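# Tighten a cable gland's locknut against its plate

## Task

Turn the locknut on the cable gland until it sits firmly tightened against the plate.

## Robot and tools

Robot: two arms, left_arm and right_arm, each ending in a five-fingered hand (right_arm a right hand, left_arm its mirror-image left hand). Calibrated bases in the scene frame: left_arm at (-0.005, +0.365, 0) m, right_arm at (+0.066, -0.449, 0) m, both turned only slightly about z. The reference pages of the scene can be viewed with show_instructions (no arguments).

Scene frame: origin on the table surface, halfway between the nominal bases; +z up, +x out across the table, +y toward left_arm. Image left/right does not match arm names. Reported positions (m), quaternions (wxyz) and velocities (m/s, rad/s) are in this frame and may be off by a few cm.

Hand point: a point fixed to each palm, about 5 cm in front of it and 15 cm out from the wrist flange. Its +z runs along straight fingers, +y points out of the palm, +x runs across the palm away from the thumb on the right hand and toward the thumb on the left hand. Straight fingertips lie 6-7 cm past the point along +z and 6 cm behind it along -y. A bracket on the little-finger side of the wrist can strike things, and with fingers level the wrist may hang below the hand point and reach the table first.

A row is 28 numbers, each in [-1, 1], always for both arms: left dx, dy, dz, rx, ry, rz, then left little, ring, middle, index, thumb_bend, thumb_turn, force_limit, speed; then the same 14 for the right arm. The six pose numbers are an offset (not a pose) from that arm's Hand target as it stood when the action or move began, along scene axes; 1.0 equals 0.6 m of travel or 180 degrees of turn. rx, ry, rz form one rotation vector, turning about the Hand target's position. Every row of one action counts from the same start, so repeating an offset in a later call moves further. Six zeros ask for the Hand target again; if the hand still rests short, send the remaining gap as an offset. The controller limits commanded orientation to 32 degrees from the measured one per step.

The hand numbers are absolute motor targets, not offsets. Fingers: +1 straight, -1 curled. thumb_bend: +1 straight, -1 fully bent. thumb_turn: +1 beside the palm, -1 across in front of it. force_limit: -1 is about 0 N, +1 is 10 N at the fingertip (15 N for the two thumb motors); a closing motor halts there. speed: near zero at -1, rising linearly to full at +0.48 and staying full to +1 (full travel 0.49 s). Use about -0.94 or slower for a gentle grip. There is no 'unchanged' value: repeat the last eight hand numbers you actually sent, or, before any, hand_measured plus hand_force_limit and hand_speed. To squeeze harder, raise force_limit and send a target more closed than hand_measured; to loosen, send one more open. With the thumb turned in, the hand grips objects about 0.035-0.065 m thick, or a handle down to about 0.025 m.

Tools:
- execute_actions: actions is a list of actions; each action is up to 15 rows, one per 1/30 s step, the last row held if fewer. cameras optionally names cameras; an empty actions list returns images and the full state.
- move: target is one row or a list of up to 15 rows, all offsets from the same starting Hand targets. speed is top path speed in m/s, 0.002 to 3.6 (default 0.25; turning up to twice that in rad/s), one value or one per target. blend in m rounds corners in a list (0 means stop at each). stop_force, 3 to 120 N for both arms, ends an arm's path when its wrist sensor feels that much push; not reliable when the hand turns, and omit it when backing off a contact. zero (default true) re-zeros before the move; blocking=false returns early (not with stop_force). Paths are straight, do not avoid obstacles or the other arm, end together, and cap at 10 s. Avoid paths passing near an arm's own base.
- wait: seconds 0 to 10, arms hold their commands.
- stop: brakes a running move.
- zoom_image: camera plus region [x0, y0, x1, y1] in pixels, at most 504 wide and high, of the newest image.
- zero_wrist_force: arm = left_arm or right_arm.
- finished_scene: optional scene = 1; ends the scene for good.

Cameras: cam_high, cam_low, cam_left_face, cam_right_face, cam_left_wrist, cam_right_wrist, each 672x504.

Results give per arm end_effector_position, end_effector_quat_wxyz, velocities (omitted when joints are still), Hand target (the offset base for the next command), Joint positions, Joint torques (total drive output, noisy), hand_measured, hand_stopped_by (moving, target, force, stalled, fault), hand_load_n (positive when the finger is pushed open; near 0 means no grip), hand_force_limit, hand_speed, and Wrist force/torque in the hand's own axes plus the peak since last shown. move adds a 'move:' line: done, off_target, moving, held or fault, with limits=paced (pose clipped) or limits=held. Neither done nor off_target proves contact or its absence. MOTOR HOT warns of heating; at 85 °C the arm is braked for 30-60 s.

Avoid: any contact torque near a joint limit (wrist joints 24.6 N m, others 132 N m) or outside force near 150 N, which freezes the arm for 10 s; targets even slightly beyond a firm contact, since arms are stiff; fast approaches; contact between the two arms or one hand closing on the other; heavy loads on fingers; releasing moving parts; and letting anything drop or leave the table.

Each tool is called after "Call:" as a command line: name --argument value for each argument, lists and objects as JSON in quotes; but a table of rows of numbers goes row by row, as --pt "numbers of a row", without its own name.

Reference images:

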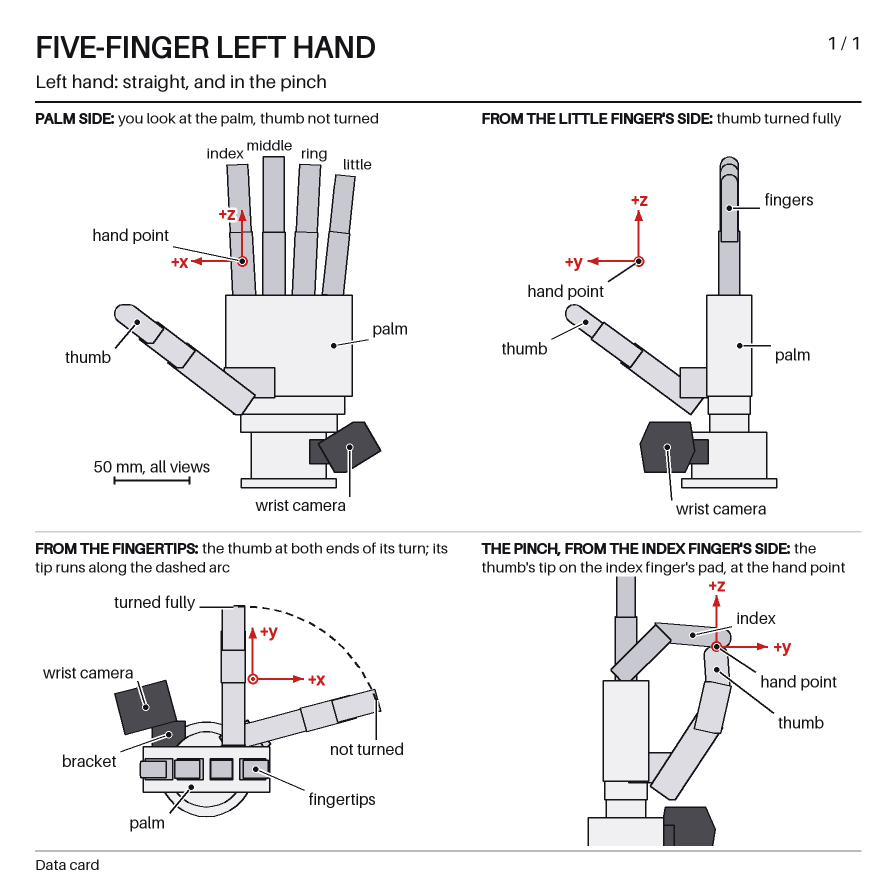

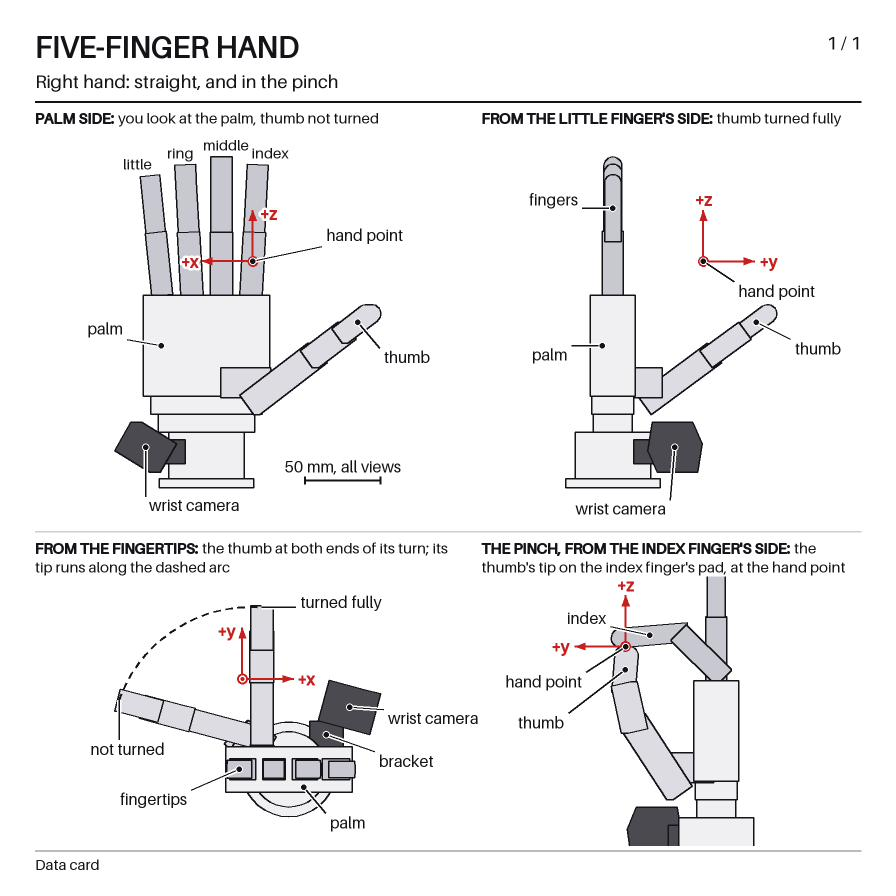

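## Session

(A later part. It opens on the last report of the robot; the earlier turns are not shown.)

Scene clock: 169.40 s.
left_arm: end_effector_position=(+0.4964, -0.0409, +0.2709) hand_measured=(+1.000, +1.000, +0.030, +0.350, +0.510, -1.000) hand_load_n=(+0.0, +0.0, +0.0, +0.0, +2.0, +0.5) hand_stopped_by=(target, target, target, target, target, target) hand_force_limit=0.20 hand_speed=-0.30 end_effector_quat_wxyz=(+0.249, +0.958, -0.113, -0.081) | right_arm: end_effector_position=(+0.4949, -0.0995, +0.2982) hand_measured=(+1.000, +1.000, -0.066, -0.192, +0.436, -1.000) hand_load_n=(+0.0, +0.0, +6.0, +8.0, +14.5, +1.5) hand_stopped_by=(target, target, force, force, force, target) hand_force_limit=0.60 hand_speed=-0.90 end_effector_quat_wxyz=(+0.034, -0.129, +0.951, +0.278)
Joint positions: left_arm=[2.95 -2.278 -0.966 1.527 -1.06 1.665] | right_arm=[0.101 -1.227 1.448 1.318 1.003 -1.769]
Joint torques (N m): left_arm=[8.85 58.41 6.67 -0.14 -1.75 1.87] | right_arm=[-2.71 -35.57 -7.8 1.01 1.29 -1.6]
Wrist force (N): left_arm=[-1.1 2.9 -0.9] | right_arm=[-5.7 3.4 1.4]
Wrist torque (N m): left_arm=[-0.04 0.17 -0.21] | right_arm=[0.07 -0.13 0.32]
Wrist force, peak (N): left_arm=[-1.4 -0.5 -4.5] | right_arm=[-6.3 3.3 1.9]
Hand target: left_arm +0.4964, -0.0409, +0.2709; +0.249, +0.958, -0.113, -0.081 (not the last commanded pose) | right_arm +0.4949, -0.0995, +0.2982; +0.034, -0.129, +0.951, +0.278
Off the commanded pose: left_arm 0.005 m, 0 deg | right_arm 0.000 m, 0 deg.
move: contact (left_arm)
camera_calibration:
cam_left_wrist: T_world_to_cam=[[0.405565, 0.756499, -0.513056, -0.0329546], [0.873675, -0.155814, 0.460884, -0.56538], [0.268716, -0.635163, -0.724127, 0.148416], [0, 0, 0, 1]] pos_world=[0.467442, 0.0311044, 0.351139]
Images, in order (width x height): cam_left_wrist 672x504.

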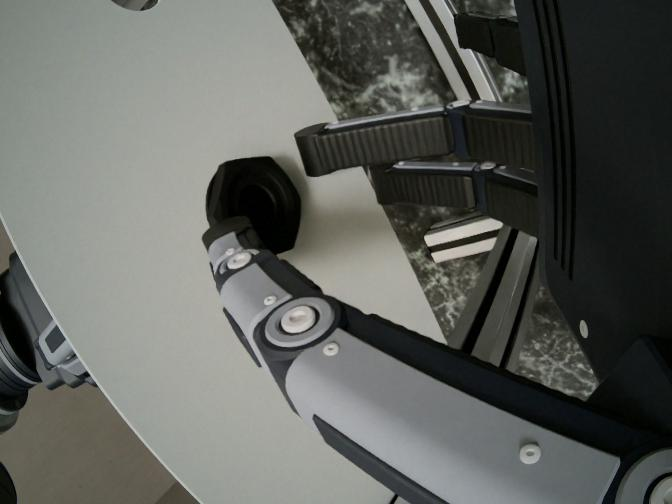

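Call:
move --pt "0 0.002 0 0 0 0 1 1 0.03 0.35 0.56 -1 0.2 -0.3 0 0 0 0 0 0 1 1 -0.3 -0.3 0.25 -1 0.6 -0.9" --speed 0.05

Call:
move --target '[0,-0.0100,0,0,0,0,1,1,0.03,0.35,0.56,-1,0.2,-0.3,0,0,0,0,0,0,1,1,-0.3,-0.3,0.25,-1,0.6,-0.9]' --speed 0.015 --stop_force 3

Call:
move --target '[0,0,0,0,0,0,1,1,0.03,0.35,0.35,-1,-0.3,-0.92,0,0,0,0,0,0,1,1,-0.3,-0.3,0.25,-1,0.6,-0.9]' --speed 0.03 --cameras '["cam_left_wrist"]'

Scene clock: 175.13 s.
left_arm: end_effector_position=(+0.4964, -0.0398, +0.2709) hand_measured=(+1.000, +1.000, +0.030, +0.350, +0.560, -1.000) hand_load_n=(+0.0, +0.0, +0.0, +0.0, -0.5, +0.0) hand_stopped_by=(target, target, target, target, target, target) hand_force_limit=0.20 hand_speed=-0.30 end_effector_quat_wxyz=(+0.249, +0.958, -0.113, -0.081) | right_arm: end_effector_position=(+0.4949, -0.0995, +0.2982) hand_measured=(+1.000, +1.000, -0.066, -0.192, +0.436, -1.000) hand_load_n=(+0.0, +0.0, +6.0, +8.0, +14.0, +1.5) hand_stopped_by=(target, target, force, force, force, target) hand_force_limit=0.60 hand_speed=-0.90 end_effector_quat_wxyz=(+0.034, -0.129, +0.951, +0.278)
Joint positions: left_arm=[2.952 -2.277 -0.969 1.527 -1.06 1.668] | right_arm=[0.101 -1.227 1.448 1.318 1.003 -1.769]
Joint torques (N m): left_arm=[9.55 58.37 8.36 -0.1 -1.68 1.86] | right_arm=[-1.66 -34.14 -8.84 0.95 1.69 -1.37]
Wrist force (N): left_arm=[-1.2 2.1 1.1] | right_arm=[-5.9 3.2 2.1]
Wrist torque (N m): left_arm=[0.03 0.18 -0.20] | right_arm=[0.05 -0.11 0.30]
Wrist force, peak (N): left_arm=[-1.0 2.9 -1.6] | right_arm=[-5.9 3.3 2.2]
Hand target: left_arm +0.4964, -0.0397, +0.2709; +0.249, +0.958, -0.113, -0.081 | right_arm +0.4949, -0.0995, +0.2982; +0.034, -0.129, +0.951, +0.278
Off the commanded pose: left_arm 0.000 m, 0 deg | right_arm 0.000 m, 0 deg.
move: done

Scene clock: 176.50 s.
left_arm: end_effector_position=(+0.4965, -0.0422, +0.2709) hand_measured=(+1.000, +1.000, +0.030, +0.350, +0.560, -1.000) hand_load_n=(+0.0, +0.0, +0.0, +0.0, -1.0, -1.0) hand_stopped_by=(target, target, target, target, target, target) hand_force_limit=0.20 hand_speed=-0.30 end_effector_quat_wxyz=(+0.249, +0.958, -0.113, -0.081) | right_arm: end_effector_position=(+0.4949, -0.0995, +0.2982) hand_measured=(+1.000, +1.000, -0.066, -0.192, +0.436, -1.000) hand_load_n=(+0.0, +0.0, +6.0, +8.0, +14.0, +1.5) hand_stopped_by=(target, target, force, force, force, target) hand_force_limit=0.60 hand_speed=-0.90 end_effector_quat_wxyz=(+0.034, -0.129, +0.951, +0.278)
Joint positions: left_arm=[2.948 -2.279 -0.963 1.527 -1.059 1.663] | right_arm=[0.101 -1.227 1.448 1.318 1.003 -1.769]
Joint torques (N m): left_arm=[7.91 58.43 7.21 -0.28 -1.29 1.85] | right_arm=[-1.18 -35.5 -7.18 1.09 1.63 -1.45]
Wrist force (N): left_arm=[-1.6 -0.6 -0.7] | right_arm=[-5.7 3.2 2.2]
Wrist torque (N m): left_arm=[-0.15 0.17 -0.13] | right_arm=[0.05 -0.14 0.31]
Wrist force, peak (N): left_arm=[-1.8 -4.6 -3.8] | right_arm=[-5.9 3.2 2.2]
Hand target: left_arm +0.4965, -0.0422, +0.2709; +0.249, +0.958, -0.113, -0.081 (not the last commanded pose) | right_arm +0.4949, -0.0995, +0.2982; +0.034, -0.129, +0.951, +0.278
Off the commanded pose: left_arm 0.004 m, 0 deg | right_arm 0.000 m, 0 deg.
move: contact (left_arm)

Scene clock: 177.13 s.
left_arm: end_effector_position=(+0.4965, -0.0422, +0.2709) hand_measured=(+1.000, +1.000, +0.030, +0.350, +0.518, -1.000) hand_load_n=(+0.0, +0.0, +0.0, +0.0, +4.5, +0.5) hand_stopped_by=(target, target, target, target, force, target) hand_force_limit=-0.30 hand_speed=-0.92 end_effector_quat_wxyz=(+0.249, +0.958, -0.113, -0.081) | right_arm: end_effector_position=(+0.4949, -0.0995, +0.2982) hand_measured=(+1.000, +1.000, -0.066, -0.192, +0.436, -1.000) hand_load_n=(+0.0, +0.0, +5.5, +8.0, +14.5, +1.5) hand_stopped_by=(target, target, force, force, force, target) hand_force_limit=0.60 hand_speed=-0.90 end_effector_quat_wxyz=(+0.034, -0.129, +0.951, +0.278)
Joint positions: left_arm=[2.948 -2.279 -0.963 1.527 -1.059 1.663] | right_arm=[0.101 -1.227 1.448 1.318 1.003 -1.769]
Joint torques (N m): left_arm=[8.13 54.66 7.13 -0.18 -1.37 1.75] | right_arm=[-2.47 -33.92 -7.47 1 1.89 -1.44]
Wrist force (N): left_arm=[-1.0 3.3 -4.1] | right_arm=[-5.3 2.9 1.8]
Wrist torque (N m): left_arm=[-0.14 0.08 -0.19] | right_arm=[0.03 -0.19 0.32]
Wrist force, peak (N): left_arm=[-1.0 3.5 -4.4] | right_arm=[-6.0 3.3 2.0]
Hand target: left_arm +0.4965, -0.0422, +0.2709; +0.249, +0.958, -0.113, -0.081 | right_arm +0.4949, -0.0995, +0.2982; +0.034, -0.129, +0.951, +0.278
Off the commanded pose: left_arm 0.000 m, 0 deg | right_arm 0.000 m, 0 deg.
move: done
camera_calibration:
cam_left_wrist: T_world_to_cam=[[0.405682, 0.756495, -0.512969, -0.0320564], [0.873558, -0.155781, 0.461117, -0.565611], [0.268923, -0.635175, -0.72404, 0.147464], [0, 0, 0, 1]] pos_world=[0.467443, 0.0298043, 0.351139]
Images, in order (width x height): cam_left_wrist 672x504.

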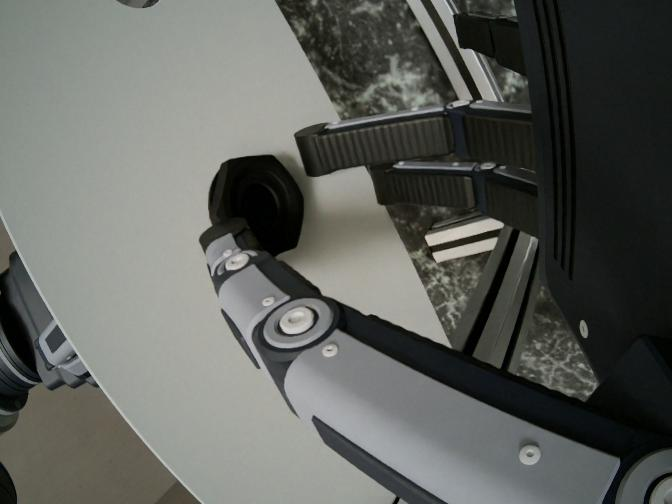

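Call:
move --target '[0,0,0,0,0,0,1,1,-0.35,0.35,0.34,-1,0.5,-0.92,0,0,0,0,0,0,1,1,-0.3,-0.3,0.25,-1,0.6,-0.9]' --speed 0.03 --cameras '["cam_left_wrist"]'

Call:
zoom_image --camera "cam_left_wrist" --region '[180, 100, 400, 290]'

Scene clock: 178.13 s.
left_arm: end_effector_position=(+0.4965, -0.0422, +0.2709) hand_measured=(+1.000, +1.000, -0.100, +0.350, +0.488, -1.000) hand_load_n=(+0.0, +0.0, +8.5, +0.0, +11.5, +0.5) hand_stopped_by=(target, target, force, target, force, target) hand_force_limit=0.50 hand_speed=-0.92 end_effector_quat_wxyz=(+0.249, +0.958, -0.113, -0.081) | right_arm: end_effector_position=(+0.4949, -0.0995, +0.2982) hand_measured=(+1.000, +1.000, -0.066, -0.192, +0.436, -1.000) hand_load_n=(+0.0, +0.0, +5.5, +7.5, +15.0, +1.5) hand_stopped_by=(target, target, force, force, force, target) hand_force_limit=0.60 hand_speed=-0.90 end_effector_quat_wxyz=(+0.034, -0.129, +0.951, +0.278)
Joint positions: left_arm=[2.948 -2.279 -0.963 1.527 -1.059 1.663] | right_arm=[0.101 -1.227 1.448 1.318 1.003 -1.769]
Joint torques (N m): left_arm=[5.44 46.78 7.66 -0.26 0.29 1.5] | right_arm=[-2.58 -32.62 -7.42 1.19 1.4 -1.36]
Wrist force (N): left_arm=[-7.8 -4.6 -6.1] | right_arm=[-6.6 1.6 1.2]
Wrist torque (N m): left_arm=[-0.31 0.01 0.02] | right_arm=[0.07 -0.13 0.30]
Wrist force, peak (N): left_arm=[-1.0 5.0 -11.5] | right_arm=[-5.8 3.4 2.1]
Hand target: left_arm +0.4965, -0.0422, +0.2709; +0.249, +0.958, -0.113, -0.081 | right_arm +0.4949, -0.0995, +0.2982; +0.034, -0.129, +0.951, +0.278
Off the commanded pose: left_arm 0.000 m, 0 deg | right_arm 0.000 m, 0 deg.
move: done
camera_calibration:
cam_left_wrist: T_world_to_cam=[[0.405648, 0.756576, -0.512877, -0.0320754], [0.873574, -0.15582, 0.461073, -0.565602], [0.26892, -0.635069, -0.724133, 0.147495], [0, 0, 0, 1]] pos_world=[0.467443, 0.0298047, 0.351139]
Images, in order (width x height): cam_left_wrist 672x504.

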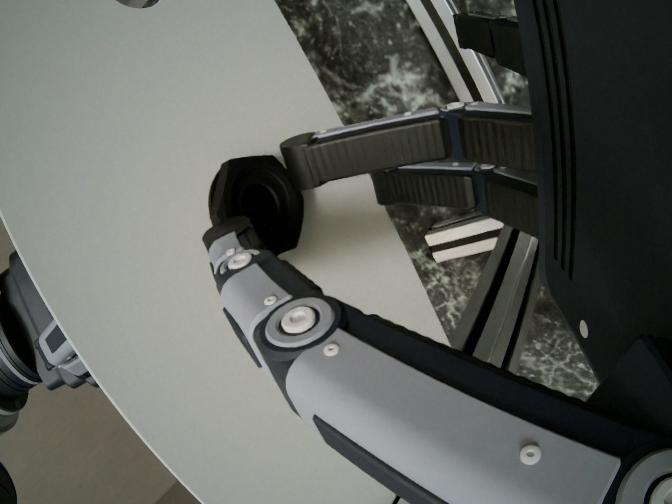

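Scaled by 2.291 from the camera's 672x504 image, which has a finer 960x720 frame.

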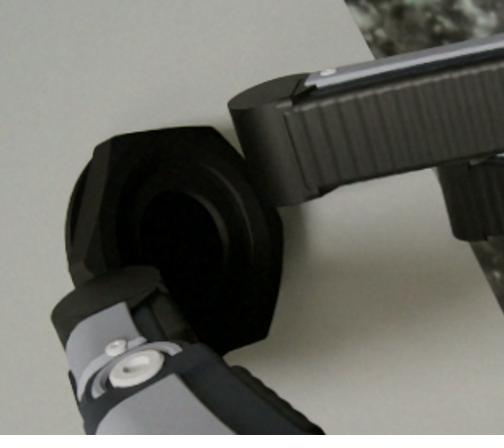

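Call:
move --pt "0.0018 0.0001 0.0056 0.0030 -0.0555 0 1 1 -0.35 0.35 0.34 -1 0.5 -0.92 0 0 0 0 0 0 1 1 -0.3 -0.3 0.25 -1 0.6 -0.9" --pt "0.0026 0.0001 0.0114 0.0060 -0.1109 0 1 1 -0.35 0.35 0.34 -1 0.5 -0.92 0 0 0 0 0 0 1 1 -0.3 -0.3 0.25 -1 0.6 -0.9" --speed 0.1 --blend '[0.001,0]' --cameras '["cam_left_wrist","cam_right_wrist"]'

Call:
zoom_image --camera "cam_left_wrist" --region '[180, 100, 400, 290]'

Scene clock: 180.73 s.
left_arm: end_effector_position=(+0.4980, -0.0422, +0.2778) hand_measured=(+1.000, +1.000, -0.100, +0.350, +0.488, -1.000) hand_load_n=(+0.0, +0.0, +7.0, +0.0, +9.5, +4.5) hand_stopped_by=(target, target, force, target, force, target) hand_force_limit=0.50 hand_speed=-0.92 end_effector_quat_wxyz=(+0.217, +0.960, -0.154, +0.085) | right_arm: end_effector_position=(+0.4949, -0.0995, +0.2982) hand_measured=(+1.000, +1.000, -0.066, -0.192, +0.436, -1.000) hand_load_n=(+0.0, +0.0, +6.0, +7.5, +14.5, +1.0) hand_stopped_by=(target, target, force, force, force, target) hand_force_limit=0.60 hand_speed=-0.90 end_effector_quat_wxyz=(+0.034, -0.129, +0.951, +0.278)
Joint positions: left_arm=[2.918 -2.103 -1.135 1.874 -1.146 1.632] | right_arm=[0.101 -1.227 1.448 1.318 1.003 -1.769]
Joint torques (N m): left_arm=[-15.26 47.62 5.28 2 -0.86 -2.09] | right_arm=[-1.93 -32.42 -8.38 2.52 -0.42 -1.56]
Wrist force (N): left_arm=[-2.9 -9.3 -13.5] | right_arm=[-10.3 1.6 2.1]
Wrist torque (N m): left_arm=[-0.69 -0.26 0.27] | right_arm=[0.09 -0.21 0.31]
Wrist force, peak (N): left_arm=[-2.8 -9.2 -13.9] | right_arm=[-10.8 1.7 2.1]
Hand target: left_arm +0.4980, -0.0422, +0.2778; +0.217, +0.960, -0.154, +0.085 | right_arm +0.4949, -0.0995, +0.2982; +0.034, -0.129, +0.951, +0.278
Off the commanded pose: left_arm 0.000 m, 0 deg | right_arm 0.000 m, 0 deg.
move: done
camera_calibration:
cam_left_wrist: T_world_to_cam=[[0.553814, 0.764603, -0.329655, -0.153607], [0.664331, -0.167086, 0.728524, -0.540616], [0.50195, -0.622467, -0.600484, 0.00215203], [0, 0, 0, 1]] pos_world=[0.443137, 0.0284585, 0.344506]
cam_right_wrist: T_world_to_cam=[[-0.508475, 0.74775, 0.426992, 0.202597], [0.710196, 0.0837838, 0.699, -0.553291], [0.486903, 0.658673, -0.573651, 0.104452], [0, 0, 0, 1]] pos_world=[0.445102, -0.173935, 0.360162]
Images, in order (width x height): cam_left_wrist 672x504, cam_right_wrist 672x504.

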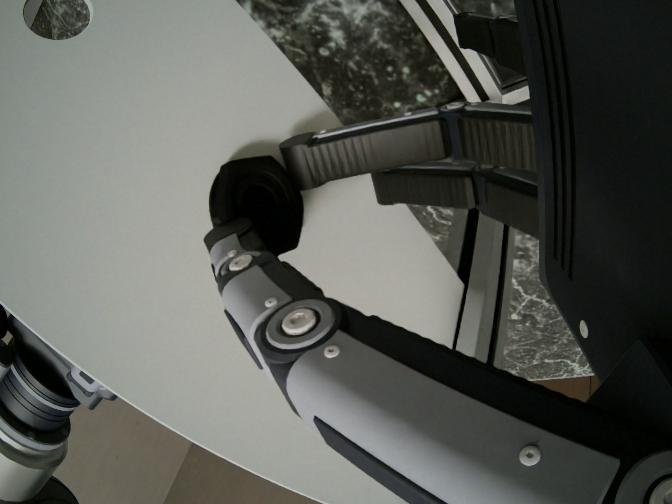

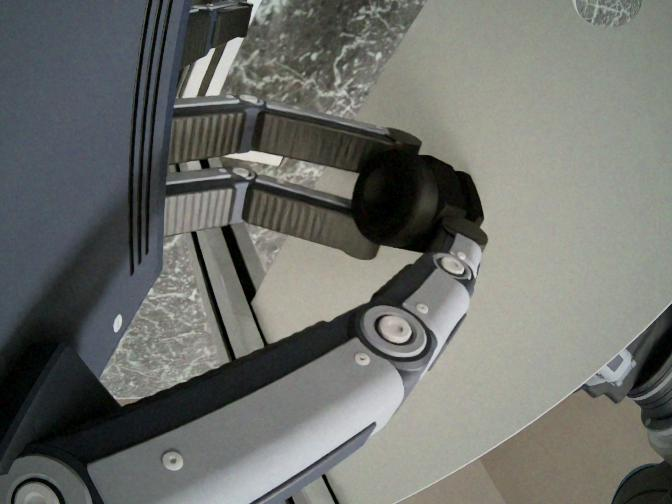

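Scaled by 2.291 from the camera's 672x504 image, which has a finer 960x720 frame.

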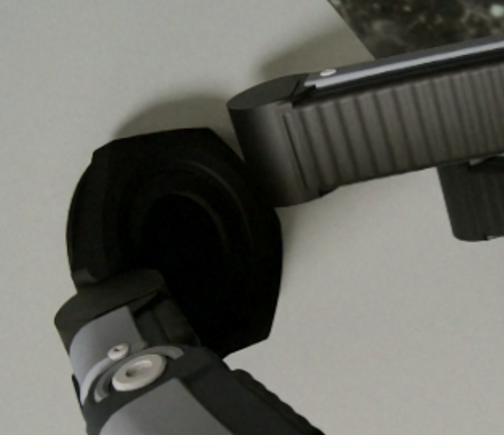

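Call:
move --pt "-0.0002 0 0.0059 0.0030 -0.0555 0 1 1 -0.36 0.35 0.33 -1 0.5 -0.92 0 0 0 0 0 0 1 1 -0.3 -0.3 0.25 -1 0.6 -0.9" --pt "-0.0014 -0.0001 0.0116 0.0060 -0.1109 0 1 1 -0.36 0.35 0.33 -1 0.5 -0.92 0 0 0 0 0 0 1 1 -0.3 -0.3 0.25 -1 0.6 -0.9" --speed 0.1 --blend '[0.001,0]' --cameras '["cam_left_wrist"]'

Call:
zoom_image --camera "cam_left_wrist" --region '[180, 100, 400, 290]'

Scene clock: 183.23 s.
left_arm: end_effector_position=(+0.4972, -0.0422, +0.2847) hand_measured=(+1.000, +1.000, -0.106, +0.350, +0.486, -1.000) hand_load_n=(+0.0, +0.0, +5.5, +0.0, +9.5, +4.0) hand_stopped_by=(target, target, force, target, force, target) hand_force_limit=0.50 hand_speed=-0.92 end_effector_quat_wxyz=(+0.178, +0.933, -0.190, +0.249) | right_arm: end_effector_position=(+0.4949, -0.0995, +0.2982) hand_measured=(+1.000, +1.000, -0.066, -0.192, +0.436, -1.000) hand_load_n=(+0.0, +0.0, +6.0, +7.5, +14.0, +1.5) hand_stopped_by=(target, target, force, force, force, target) hand_force_limit=0.60 hand_speed=-0.90 end_effector_quat_wxyz=(+0.034, -0.129, +0.951, +0.278)
Joint positions: left_arm=[2.88 -1.926 -1.349 2.246 -1.25 1.633] | right_arm=[0.101 -1.227 1.448 1.318 1.003 -1.769]
Joint torques (N m): left_arm=[-14.62 36.79 7.65 3.5 -0.74 1.38] | right_arm=[-0.9 -32.6 -7.93 4.14 -1.65 -1.53]
Wrist force (N): left_arm=[-2.6 -13.3 -18.1] | right_arm=[-13.3 0.4 0.8]
Wrist torque (N m): left_arm=[-1.06 -0.43 0.45] | right_arm=[0.03 -0.13 0.27]
Wrist force, peak (N): left_arm=[-2.6 -13.3 -18.1] | right_arm=[-13.3 0.5 0.9]
Hand target: left_arm +0.4972, -0.0422, +0.2847; +0.178, +0.933, -0.190, +0.249 | right_arm +0.4949, -0.0995, +0.2982; +0.034, -0.129, +0.951, +0.278
Off the commanded pose: left_arm 0.000 m, 0 deg | right_arm 0.000 m, 0 deg.
move: done
camera_calibration:
cam_left_wrist: T_world_to_cam=[[0.630692, 0.768685, -0.106541, -0.252433], [0.376193, -0.182763, 0.908337, -0.453806], [0.678753, -0.612961, -0.404441, -0.136554], [0, 0, 0, 1]] pos_world=[0.422613, 0.0274003, 0.330086]
Images, in order (width x height): cam_left_wrist 672x504.

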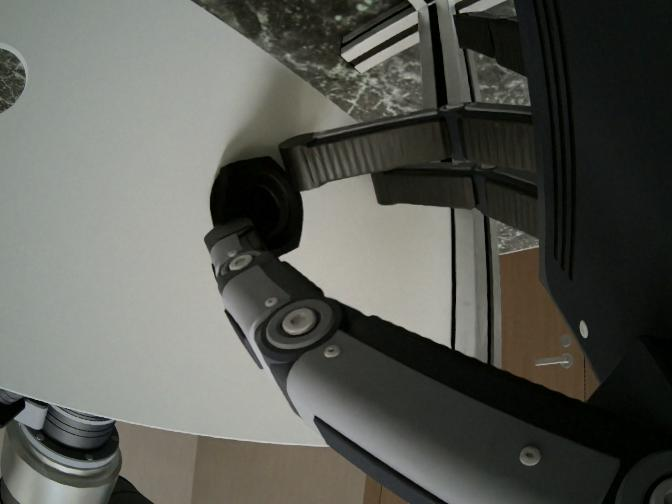

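Scaled by 2.291 from the camera's 672x504 image, which has a finer 960x720 frame.

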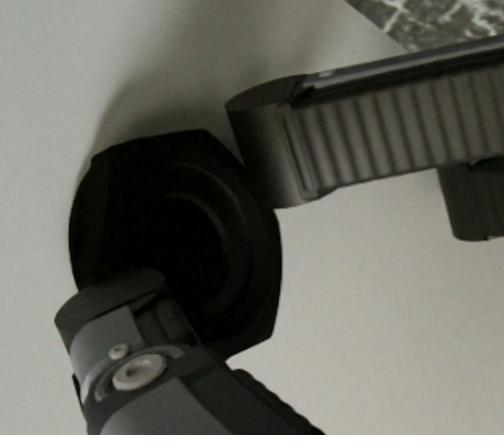

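Call:
move --pt "-0.0024 0.0004 0.0058 0.0030 -0.0555 0 1 1 -0.37 0.35 0.32 -1 0.6 -0.92 0 0 0 0 0 0 1 1 -0.3 -0.3 0.25 -1 0.6 -0.9" --pt "-0.0056 0.0003 0.0109 0.0060 -0.1109 0 1 1 -0.37 0.35 0.32 -1 0.6 -0.92 0 0 0 0 0 0 1 1 -0.3 -0.3 0.25 -1 0.6 -0.9" --speed 0.1 --blend '[0.001,0]' --cameras '["cam_left_wrist","cam_high"]'

Call:
zoom_image --camera "cam_left_wrist" --region '[180, 100, 400, 290]'

Scene clock: 185.83 s.
left_arm: end_effector_position=(+0.4938, -0.0420, +0.2913) hand_measured=(+1.000, +1.000, -0.118, +0.350, +0.482, -1.000) hand_load_n=(+0.0, +0.0, +5.5, +0.0, +8.5, +4.5) hand_stopped_by=(target, target, force, target, force, target) hand_force_limit=0.60 hand_speed=-0.92 end_effector_quat_wxyz=(+0.133, +0.877, -0.220, +0.405) | right_arm: end_effector_position=(+0.4949, -0.0995, +0.2982) hand_measured=(+1.000, +1.000, -0.066, -0.192, +0.436, -1.000) hand_load_n=(+0.0, +0.5, +5.5, +7.0, +15.0, +1.5) hand_stopped_by=(target, target, force, force, force, target) hand_force_limit=0.60 hand_speed=-0.90 end_effector_quat_wxyz=(+0.034, -0.129, +0.951, +0.278)
Joint positions: left_arm=[2.838 -1.768 -1.579 2.639 -1.361 1.674] | right_arm=[0.101 -1.227 1.448 1.318 1.003 -1.769]
Joint torques (N m): left_arm=[-14.66 34.04 10.68 4.46 -0.38 1.83] | right_arm=[-1.11 -31.49 -7.32 5.94 -1.28 -1.31]
Wrist force (N): left_arm=[-1.9 -15.8 -15.0] | right_arm=[-14.1 1.7 -0.1]
Wrist torque (N m): left_arm=[-1.10 -0.41 0.63] | right_arm=[0.02 -0.17 0.30]
Wrist force, peak (N): left_arm=[-3.2 -15.1 -17.9] | right_arm=[-14.3 1.9 -0.3]
Hand target: left_arm +0.4938, -0.0420, +0.2913; +0.133, +0.877, -0.220, +0.405 | right_arm +0.4949, -0.0995, +0.2982; +0.034, -0.129, +0.951, +0.278
Off the commanded pose: left_arm 0.000 m, 0 deg | right_arm 0.000 m, 0 deg.
move: done
camera_calibration:
cam_left_wrist: T_world_to_cam=[[0.626632, 0.768508, 0.129337, -0.316397], [0.0441011, -0.200666, 0.978667, -0.315667], [0.778066, -0.60756, -0.159636, -0.251636], [0, 0, 0, 1]] pos_world=[0.407976, 0.0269254, 0.309685]
Images, in order (width x height): cam_high 672x504, cam_left_wrist 672x504.

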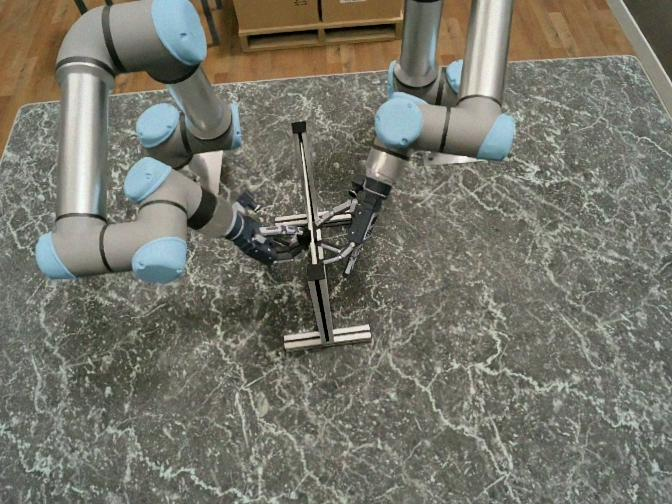

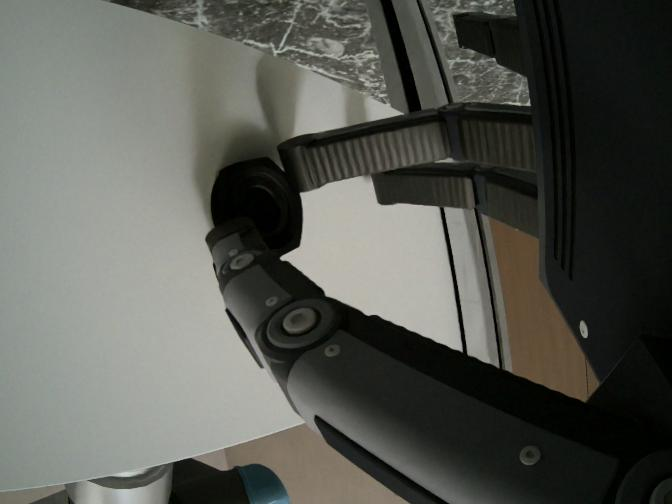

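Scaled by 2.291 from the camera's 672x504 image, which has a finer 960x720 frame.

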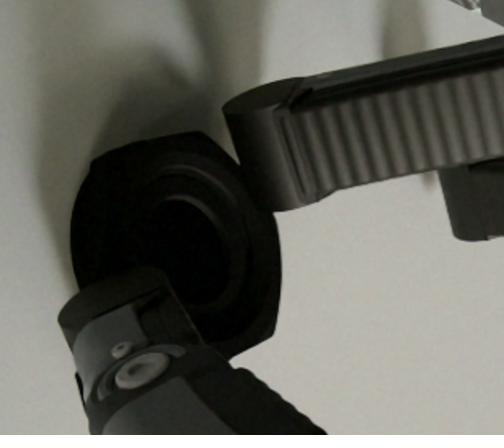

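Call:
move --pt "-0.0061 0.0005 0.0063 0.0045 -0.0832 0 1 1 -0.38 0.35 0.31 -1 0.6 -0.92 0 0 0 0 0 0 1 1 -0.3 -0.3 0.25 -1 0.6 -0.9" --pt "-0.0137 0.0003 0.01075 0.0090 -0.1664 0 1 1 -0.38 0.35 0.31 -1 0.6 -0.92 0 0 0 0 0 0 1 1 -0.3 -0.3 0.25 -1 0.6 -0.9" --speed 0.1 --blend '[0.001,0]' --cameras '["cam_left_wrist","cam_right_wrist"]'

Call:
zoom_image --camera "cam_left_wrist" --region '[180, 100, 400, 290]'

Call:
zoom_image --camera "cam_right_wrist" --region '[300, 120, 540, 300]'

Scene clock: 189.33 s.
left_arm: end_effector_position=(+0.4856, -0.0419, +0.2977) hand_measured=(+1.000, +1.000, -0.380, +0.350, +0.474, -1.000) hand_load_n=(+0.0, +0.0, +0.0, +0.0, +7.5, +13.5) hand_stopped_by=(target, target, target, target, force, target) hand_force_limit=0.60 hand_speed=-0.92 end_effector_quat_wxyz=(+0.060, +0.745, -0.252, +0.615) | right_arm: end_effector_position=(+0.4949, -0.0995, +0.2982) hand_measured=(+1.000, +1.000, -0.066, -0.192, +0.438, -1.000) hand_load_n=(+0.0, +0.0, +5.0, +6.5, +15.5, +3.0) hand_stopped_by=(target, target, force, force, force, target) hand_force_limit=0.60 hand_speed=-0.90 end_effector_quat_wxyz=(+0.034, -0.129, +0.951, +0.278)
Joint positions: left_arm=[2.787 -1.614 -1.918 3.292 -1.491 1.82] | right_arm=[0.101 -1.227 1.448 1.318 1.003 -1.769]
Joint torques (N m): left_arm=[-7.54 17.85 5.32 3.14 -3.38 2.91] | right_arm=[-2.07 -29.97 -8.53 7.13 -0.38 -1.14]
Wrist force (N): left_arm=[15.4 -9.9 -19.1] | right_arm=[-15.1 2.3 -0.4]
Wrist torque (N m): left_arm=[-1.40 -0.46 0.39] | right_arm=[0.11 -0.14 0.33]
Wrist force, peak (N): left_arm=[-3.4 -19.8 -18.8] | right_arm=[-15.3 2.4 -0.2]
Hand target: left_arm +0.4856, -0.0419, +0.2977; +0.060, +0.745, -0.252, +0.615 | right_arm +0.4949, -0.0995, +0.2982; +0.034, -0.129, +0.951, +0.278
Off the commanded pose: left_arm 0.000 m, 0 deg | right_arm 0.000 m, 0 deg.
move: done
camera_calibration:
cam_left_wrist: T_world_to_cam=[[0.472794, 0.760184, 0.44563, -0.332092], [-0.448935, -0.227365, 0.864154, -0.0492075], [0.758237, -0.608626, 0.233777, -0.351674], [0, 0, 0, 1]] pos_world=[0.401573, 0.0272253, 0.272726]
cam_right_wrist: T_world_to_cam=[[-0.508475, 0.74775, 0.426992, 0.202597], [0.710196, 0.0837838, 0.699, -0.553291], [0.486903, 0.658673, -0.573651, 0.104452], [0, 0, 0, 1]] pos_world=[0.445102, -0.173935, 0.360162]
Images, in order (width x height): cam_left_wrist 672x504, cam_right_wrist 672x504.

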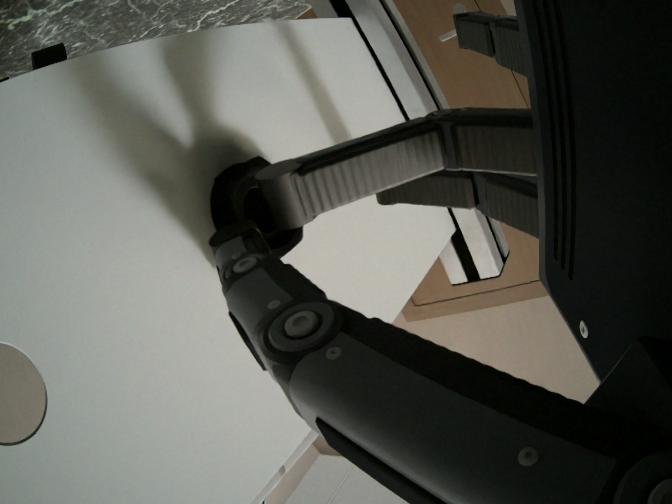

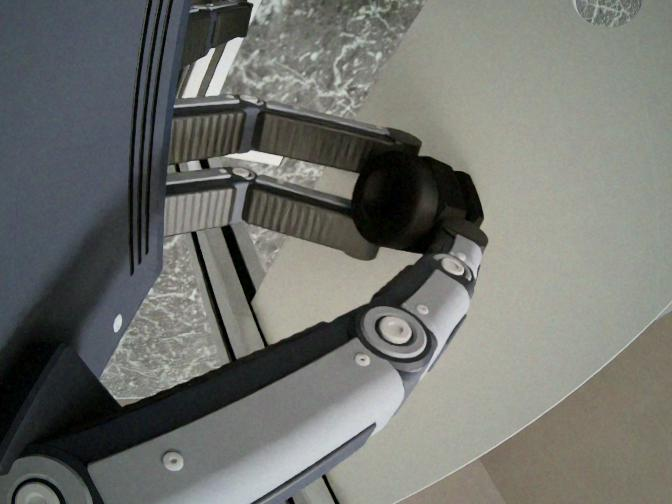

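Scaled by 2.291 from the camera's 672x504 image, which has a finer 960x720 frame.

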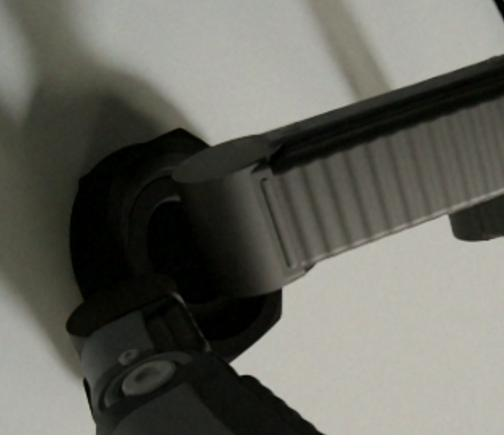

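Scaled by 2.100 from the camera's 672x504 image, which has a finer 960x720 frame.

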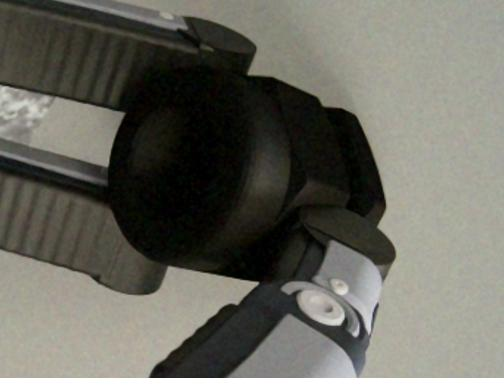

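Call:
move --pt "0 0 0 0 0 0 1 1 0.05 0.35 0.6 -1 0.2 -0.3 0 0 0 0 0 0 1 1 -0.3 -0.3 0.25 -1 0.6 -0.9" --pt "0 0.0165 0 0 0 0 1 1 0.05 0.35 0.57 -1 0.2 -0.3 0 0 0 0 0 0 1 1 -0.3 -0.3 0.25 -1 0.6 -0.9" --pt "0.0197 0.0165 -0.0403 -0.0246 0.4549 0 1 1 0.05 0.35 0.57 -1 0.2 -0.3 0 0 0 0 0 0 1 1 -0.3 -0.3 0.25 -1 0.6 -0.9" --speed '[0.05,0.05,0.3]' --blend '[0,0.002,0]' --cameras '["cam_left_wrist","cam_right_wrist"]'

Call:
zoom_image --camera "cam_left_wrist" --region '[180, 100, 400, 290]'

Call:
zoom_image --camera "cam_right_wrist" --region '[300, 120, 540, 300]'

Scene clock: 195.10 s.
left_arm: end_effector_position=(+0.4974, -0.0320, +0.2735) hand_measured=(+1.000, +1.000, +0.050, +0.350, +0.570, -1.000) hand_load_n=(+0.0, +0.0, +0.0, +0.0, +0.0, +0.0) hand_stopped_by=(target, target, target, target, target, target) hand_force_limit=0.20 hand_speed=-0.30 end_effector_quat_wxyz=(+0.237, +0.963, -0.130, -0.015) | right_arm: end_effector_position=(+0.4949, -0.0995, +0.2982) hand_measured=(+1.000, +1.000, -0.066, -0.192, +0.438, -1.000) hand_load_n=(+0.0, +0.0, +6.0, +7.5, +15.0, +2.5) hand_stopped_by=(target, target, force, force, force, target) hand_force_limit=0.60 hand_speed=-0.90 end_effector_quat_wxyz=(+0.034, -0.129, +0.951, +0.278)
Joint positions: left_arm=[2.955 -2.199 -1.046 1.662 -1.092 1.668] | right_arm=[0.101 -1.227 1.448 1.318 1.003 -1.769]
Joint torques (N m): left_arm=[9.24 39.48 28.83 -4.75 3.12 1.97] | right_arm=[-1.28 -28.7 -8.58 0.97 0.6 -1.41]
Wrist force (N): left_arm=[-0.6 2.2 0.9] | right_arm=[-8.8 8.3 3.3]
Wrist torque (N m): left_arm=[0.08 0.14 -0.13] | right_arm=[0.12 -0.19 0.41]
Wrist force, peak (N): left_arm=[15.7 -10.2 -19.3] | right_arm=[-15.5 2.6 0.1]
Hand target: left_arm +0.4974, -0.0320, +0.2735; +0.237, +0.963, -0.130, -0.015 | right_arm +0.4949, -0.0995, +0.2982; +0.034, -0.129, +0.951, +0.278
Off the commanded pose: left_arm 0.000 m, 0 deg | right_arm 0.000 m, 0 deg.
move: done; blend cut to 0 m at target 2
camera_calibration:
cam_left_wrist: T_world_to_cam=[[0.472435, 0.760139, -0.446088, -0.0903123], [0.801328, -0.159708, 0.576513, -0.561824], [0.366986, -0.629827, -0.684572, 0.0962241], [0, 0, 0, 1]] pos_world=[0.457559, 0.039527, 0.349484]
cam_right_wrist: T_world_to_cam=[[-0.508475, 0.74775, 0.426992, 0.202597], [0.710196, 0.0837838, 0.699, -0.553291], [0.486903, 0.658673, -0.573651, 0.104452], [0, 0, 0, 1]] pos_world=[0.445102, -0.173935, 0.360162]
Images, in order (width x height): cam_left_wrist 672x504, cam_right_wrist 672x504.

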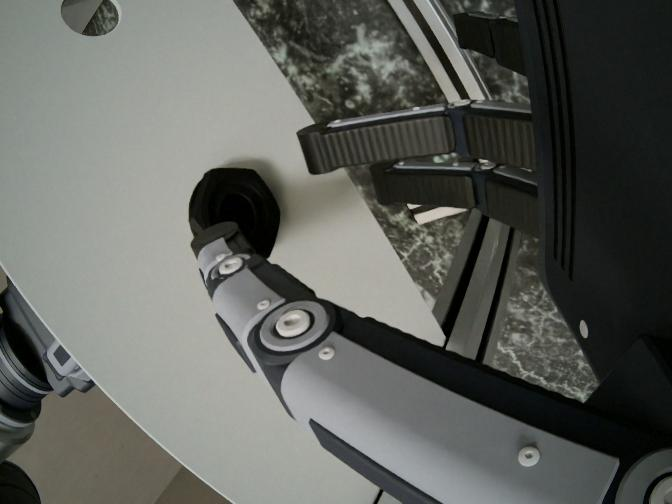

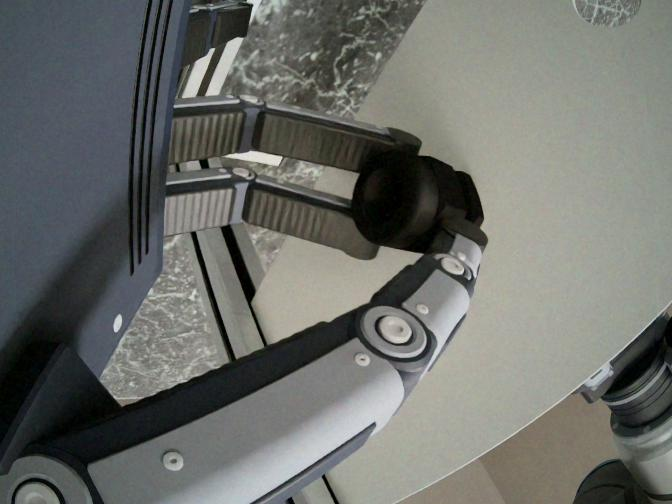

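Scaled by 2.291 from the camera's 672x504 image, which has a finer 960x720 frame.

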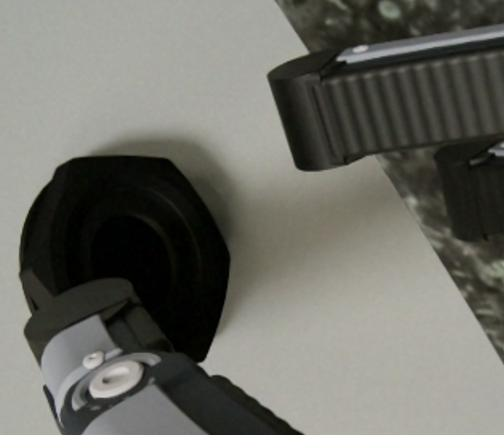

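Scaled by 2.100 from the camera's 672x504 image, which has a finer 960x720 frame.

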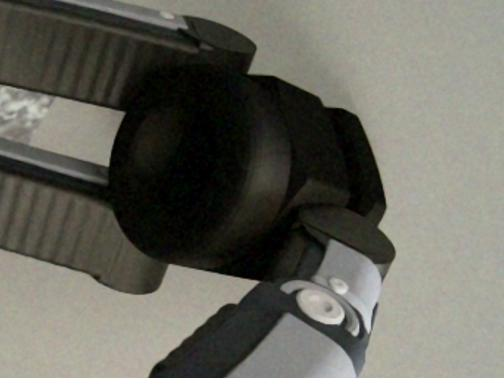

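Call:
move --target '[0.0008,0,0.0025,-0.0018,0.0333,0,1,1,0.05,0.35,0.57,-1,0.2,-0.3,0.0,0.0012,0,0,0,0,1,1,-0.3,-0.3,0.25,-1,0.6,-0.9]' --speed 0.03

Call:
move --target '[0,0,0,0,0,0,1,1,0.05,0.35,0.57,-1,0.2,-0.3,0.0,0.0012,0,0,0,0,1,1,-0.3,-0.3,0.25,-1,0.6,-0.9]' --speed 0.03 --cameras '["cam_left_wrist","cam_right_wrist"]'

Call:
zoom_image --camera "cam_left_wrist" --region '[180, 100, 400, 290]'

Scene clock: 197.77 s.
left_arm: end_effector_position=(+0.4979, -0.0320, +0.2750) hand_measured=(+1.000, +1.000, +0.050, +0.350, +0.570, -1.000) hand_load_n=(+0.0, +0.0, +0.0, +0.0, +0.0, +0.0) hand_stopped_by=(target, target, target, target, target, target) hand_force_limit=0.20 hand_speed=-0.30 end_effector_quat_wxyz=(+0.246, +0.960, -0.117, -0.065) | right_arm: end_effector_position=(+0.4949, -0.0988, +0.2982) hand_measured=(+1.000, +1.000, -0.066, -0.192, +0.438, -1.000) hand_load_n=(+0.0, +0.0, +7.0, +7.0, +13.5, -1.0) hand_stopped_by=(target, target, force, force, force, target) hand_force_limit=0.60 hand_speed=-0.90 end_effector_quat_wxyz=(+0.034, -0.129, +0.951, +0.278)
Joint positions: left_arm=[2.964 -2.253 -0.987 1.55 -1.069 1.679] | right_arm=[0.103 -1.227 1.447 1.318 1.003 -1.767]
Joint torques (N m): left_arm=[9.75 40.32 27.67 -5.22 3.24 2.06] | right_arm=[7.64 -19.35 -28.82 0.01 1.18 1.75]
Wrist force (N): left_arm=[-0.9 2.1 1.3] | right_arm=[-1.7 -0.7 -1.6]
Wrist torque (N m): left_arm=[0.01 0.16 -0.19] | right_arm=[-0.12 -0.16 0.17]
Wrist force, peak (N): left_arm=[-0.9 2.5 1.3] | right_arm=[-9.0 8.6 3.4]
Hand target: left_arm +0.4979, -0.0320, +0.2750; +0.246, +0.960, -0.117, -0.065 | right_arm +0.4949, -0.0988, +0.2982; +0.034, -0.129, +0.951, +0.278
Off the commanded pose: left_arm 0.000 m, 0 deg | right_arm 0.000 m, 0 deg.
move: done

Scene clock: 198.47 s.
left_arm: end_effector_position=(+0.4979, -0.0320, +0.2750) hand_measured=(+1.000, +1.000, +0.050, +0.350, +0.570, -1.000) hand_load_n=(+0.0, +0.0, +0.0, +0.0, +0.0, +0.0) hand_stopped_by=(target, target, target, target, target, target) hand_force_limit=0.20 hand_speed=-0.30 end_effector_quat_wxyz=(+0.246, +0.960, -0.117, -0.065) | right_arm: end_effector_position=(+0.4949, -0.0981, +0.2982) hand_measured=(+1.000, +1.000, -0.066, -0.192, +0.438, -1.000) hand_load_n=(+0.0, +0.0, +6.0, +7.0, +12.5, -1.0) hand_stopped_by=(target, target, force, force, force, target) hand_force_limit=0.60 hand_speed=-0.90 end_effector_quat_wxyz=(+0.034, -0.129, +0.951, +0.278)
Joint positions: left_arm=[2.964 -2.253 -0.987 1.55 -1.069 1.679] | right_arm=[0.105 -1.226 1.446 1.317 1.003 -1.765]
Joint torques (N m): left_arm=[10.14 41.19 27.56 -4.88 3.16 1.97] | right_arm=[14.15 -19.6 -25.92 0.87 -0.6 1.55]
Wrist force (N): left_arm=[-1.0 1.7 1.1] | right_arm=[-4.9 -9.5 -10.4]
Wrist torque (N m): left_arm=[-0.03 0.16 -0.17] | right_arm=[-0.30 -0.04 0.05]
Wrist force, peak (N): left_arm=[-0.8 2.5 1.3] | right_arm=[-4.9 -9.5 -10.4]
Hand target: left_arm +0.4979, -0.0320, +0.2750; +0.246, +0.960, -0.117, -0.065 | right_arm +0.4949, -0.0981, +0.2982; +0.034, -0.129, +0.951, +0.278
Off the commanded pose: left_arm 0.000 m, 0 deg | right_arm 0.000 m, 0 deg.
move: done
camera_calibration:
cam_left_wrist: T_world_to_cam=[[0.42295, 0.757511, -0.497284, -0.0512169], [0.857269, -0.156683, 0.490449, -0.567111], [0.293604, -0.633741, -0.71566, 0.141966], [0, 0, 0, 1]] pos_world=[0.466147, 0.0399103, 0.354269]
cam_right_wrist: T_world_to_cam=[[-0.508339, 0.747867, 0.42695, 0.201526], [0.710238, 0.0837312, 0.698964, -0.553423], [0.486983, 0.658547, -0.573728, 0.1035], [0, 0, 0, 1]] pos_world=[0.445103, -0.172536, 0.360162]
Images, in order (width x height): cam_left_wrist 672x504, cam_right_wrist 672x504.

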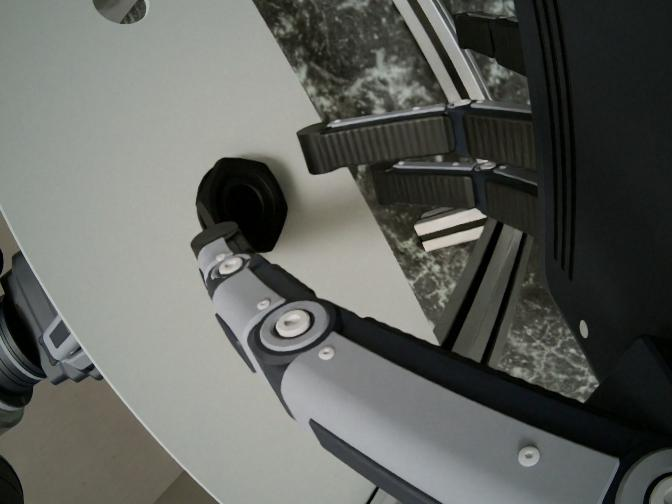

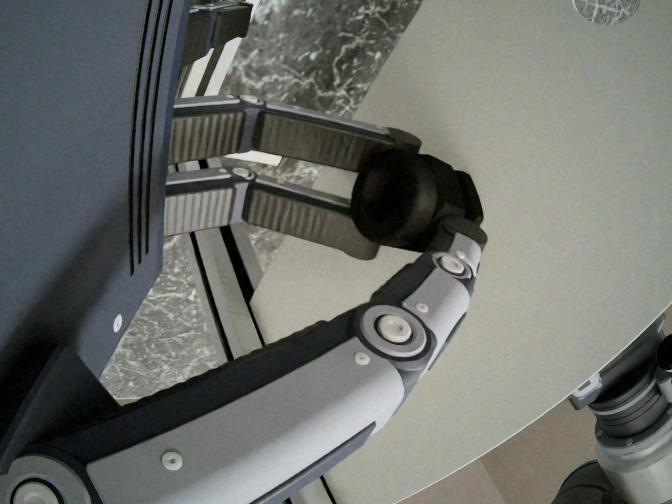

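Scaled by 2.291 from the camera's 672x504 image, which has a finer 960x720 frame.

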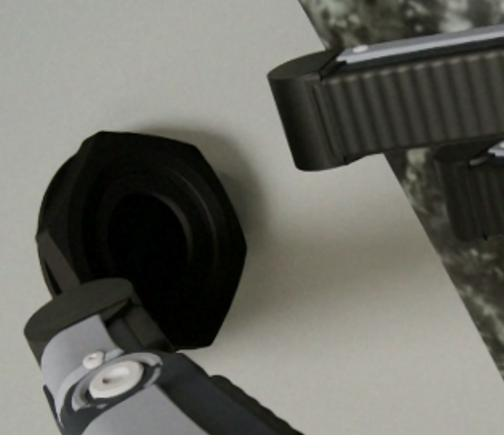

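Call:
move --target '[0,-0.0200,0,0,0,0,1,1,0.03,0.35,0.57,-1,0.2,-0.3,0.0,-0.0012,0,0,0,0,1,1,-0.3,-0.3,0.25,-1,0.6,-0.9]' --speed 0.02 --stop_force 3

Call:
move --target '[0,0,0,0,0,0,1,1,0.03,0.35,0.35,-1,-0.3,-0.92,0,0,0,0,0,0,1,1,-0.3,-0.3,0.25,-1,0.6,-0.9]' --speed 0.03 --cameras '["cam_left_wrist"]'

Call:
zoom_image --camera "cam_left_wrist" --region '[180, 100, 400, 290]'

Scene clock: 200.47 s.
left_arm: end_effector_position=(+0.4979, -0.0419, +0.2750) hand_measured=(+1.000, +1.000, +0.030, +0.350, +0.570, -1.000) hand_load_n=(+0.0, +0.0, +0.0, +0.0, -0.5, -0.5) hand_stopped_by=(target, target, target, target, target, target) hand_force_limit=0.20 hand_speed=-0.30 end_effector_quat_wxyz=(+0.246, +0.960, -0.117, -0.065) | right_arm: end_effector_position=(+0.4949, -0.0982, +0.2982) hand_measured=(+1.000, +1.000, -0.066, -0.192, +0.438, -1.000) hand_load_n=(+0.0, +0.0, +6.5, +7.0, +12.5, -1.0) hand_stopped_by=(target, target, force, force, force, target) hand_force_limit=0.60 hand_speed=-0.90 end_effector_quat_wxyz=(+0.034, -0.129, +0.951, +0.278)
Joint positions: left_arm=[2.946 -2.265 -0.965 1.549 -1.067 1.66] | right_arm=[0.104 -1.226 1.446 1.317 1.003 -1.766]
Joint torques (N m): left_arm=[8.45 57.81 7.5 -0.09 -0.54 1.94] | right_arm=[12.58 -34.71 -26.81 5.44 -3.12 1.61]
Wrist force (N): left_arm=[-1.4 -0.2 -0.5] | right_arm=[-3.4 -5.8 -8.4]
Wrist torque (N m): left_arm=[-0.13 0.18 -0.15] | right_arm=[-0.17 -0.07 0.14]
Wrist force, peak (N): left_arm=[-2.1 -6.2 -4.9] | right_arm=[-5.6 -10.4 -11.2]
Hand target: left_arm +0.4979, -0.0419, +0.2750; +0.246, +0.960, -0.117, -0.065 (not the last commanded pose) | right_arm +0.4949, -0.0982, +0.2982; +0.034, -0.129, +0.951, +0.278 (not the last commanded pose)
Off the commanded pose: left_arm 0.002 m, 0 deg | right_arm 0.001 m, 0 deg.
move: contact (left_arm, right_arm)

Scene clock: 202.60 s.
left_arm: end_effector_position=(+0.4979, -0.0419, +0.2750) hand_measured=(+1.000, +1.000, +0.030, +0.350, +0.350, -1.000) hand_load_n=(+0.0, +0.0, +0.0, +0.0, +0.0, +0.0) hand_stopped_by=(target, target, target, target, target, target) hand_force_limit=-0.30 hand_speed=-0.92 end_effector_quat_wxyz=(+0.246, +0.960, -0.117, -0.065) | right_arm: end_effector_position=(+0.4949, -0.0982, +0.2982) hand_measured=(+1.000, +1.000, -0.066, -0.192, +0.438, -1.000) hand_load_n=(+0.0, +0.0, +6.5, +7.5, +12.5, -1.0) hand_stopped_by=(target, target, force, force, force, target) hand_force_limit=0.60 hand_speed=-0.90 end_effector_quat_wxyz=(+0.034, -0.129, +0.951, +0.278)
Joint positions: left_arm=[2.946 -2.265 -0.965 1.549 -1.067 1.66] | right_arm=[0.104 -1.226 1.446 1.317 1.003 -1.766]
Joint torques (N m): left_arm=[7.22 53.89 8.47 -0.24 -0.74 1.34] | right_arm=[11.86 -34.13 -27.86 4.94 -3.3 1.46]
Wrist force (N): left_arm=[-0.8 1.9 1.2] | right_arm=[-3.8 -6.2 -8.2]
Wrist torque (N m): left_arm=[-0.01 0.14 -0.17] | right_arm=[-0.24 -0.02 0.11]
Wrist force, peak (N): left_arm=[-0.8 1.7 -2.4] | right_arm=[-2.3 -8.3 -8.6]
Hand target: left_arm +0.4979, -0.0419, +0.2750; +0.246, +0.960, -0.117, -0.065 | right_arm +0.4949, -0.0982, +0.2982; +0.034, -0.129, +0.951, +0.278
Off the commanded pose: left_arm 0.000 m, 0 deg | right_arm 0.000 m, 0 deg.
move: done
camera_calibration:
cam_left_wrist: T_world_to_cam=[[0.423001, 0.757472, -0.497299, -0.0437352], [0.857236, -0.156685, 0.490506, -0.568667], [0.293625, -0.633787, -0.71561, 0.135666], [0, 0, 0, 1]] pos_world=[0.466147, 0.0300102, 0.354269]
Images, in order (width x height): cam_left_wrist 672x504.

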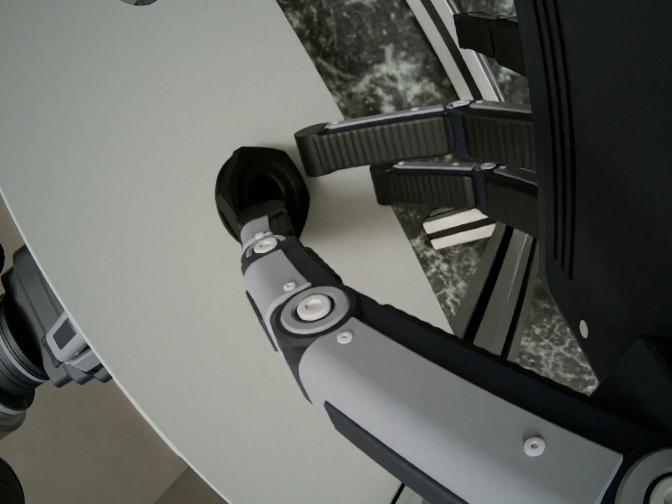

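Scaled by 2.291 from the camera's 672x504 image, which has a finer 960x720 frame.

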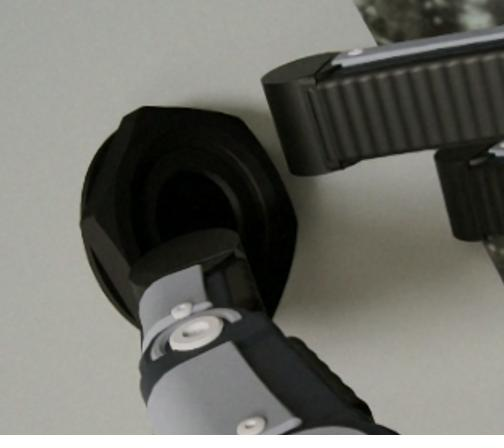

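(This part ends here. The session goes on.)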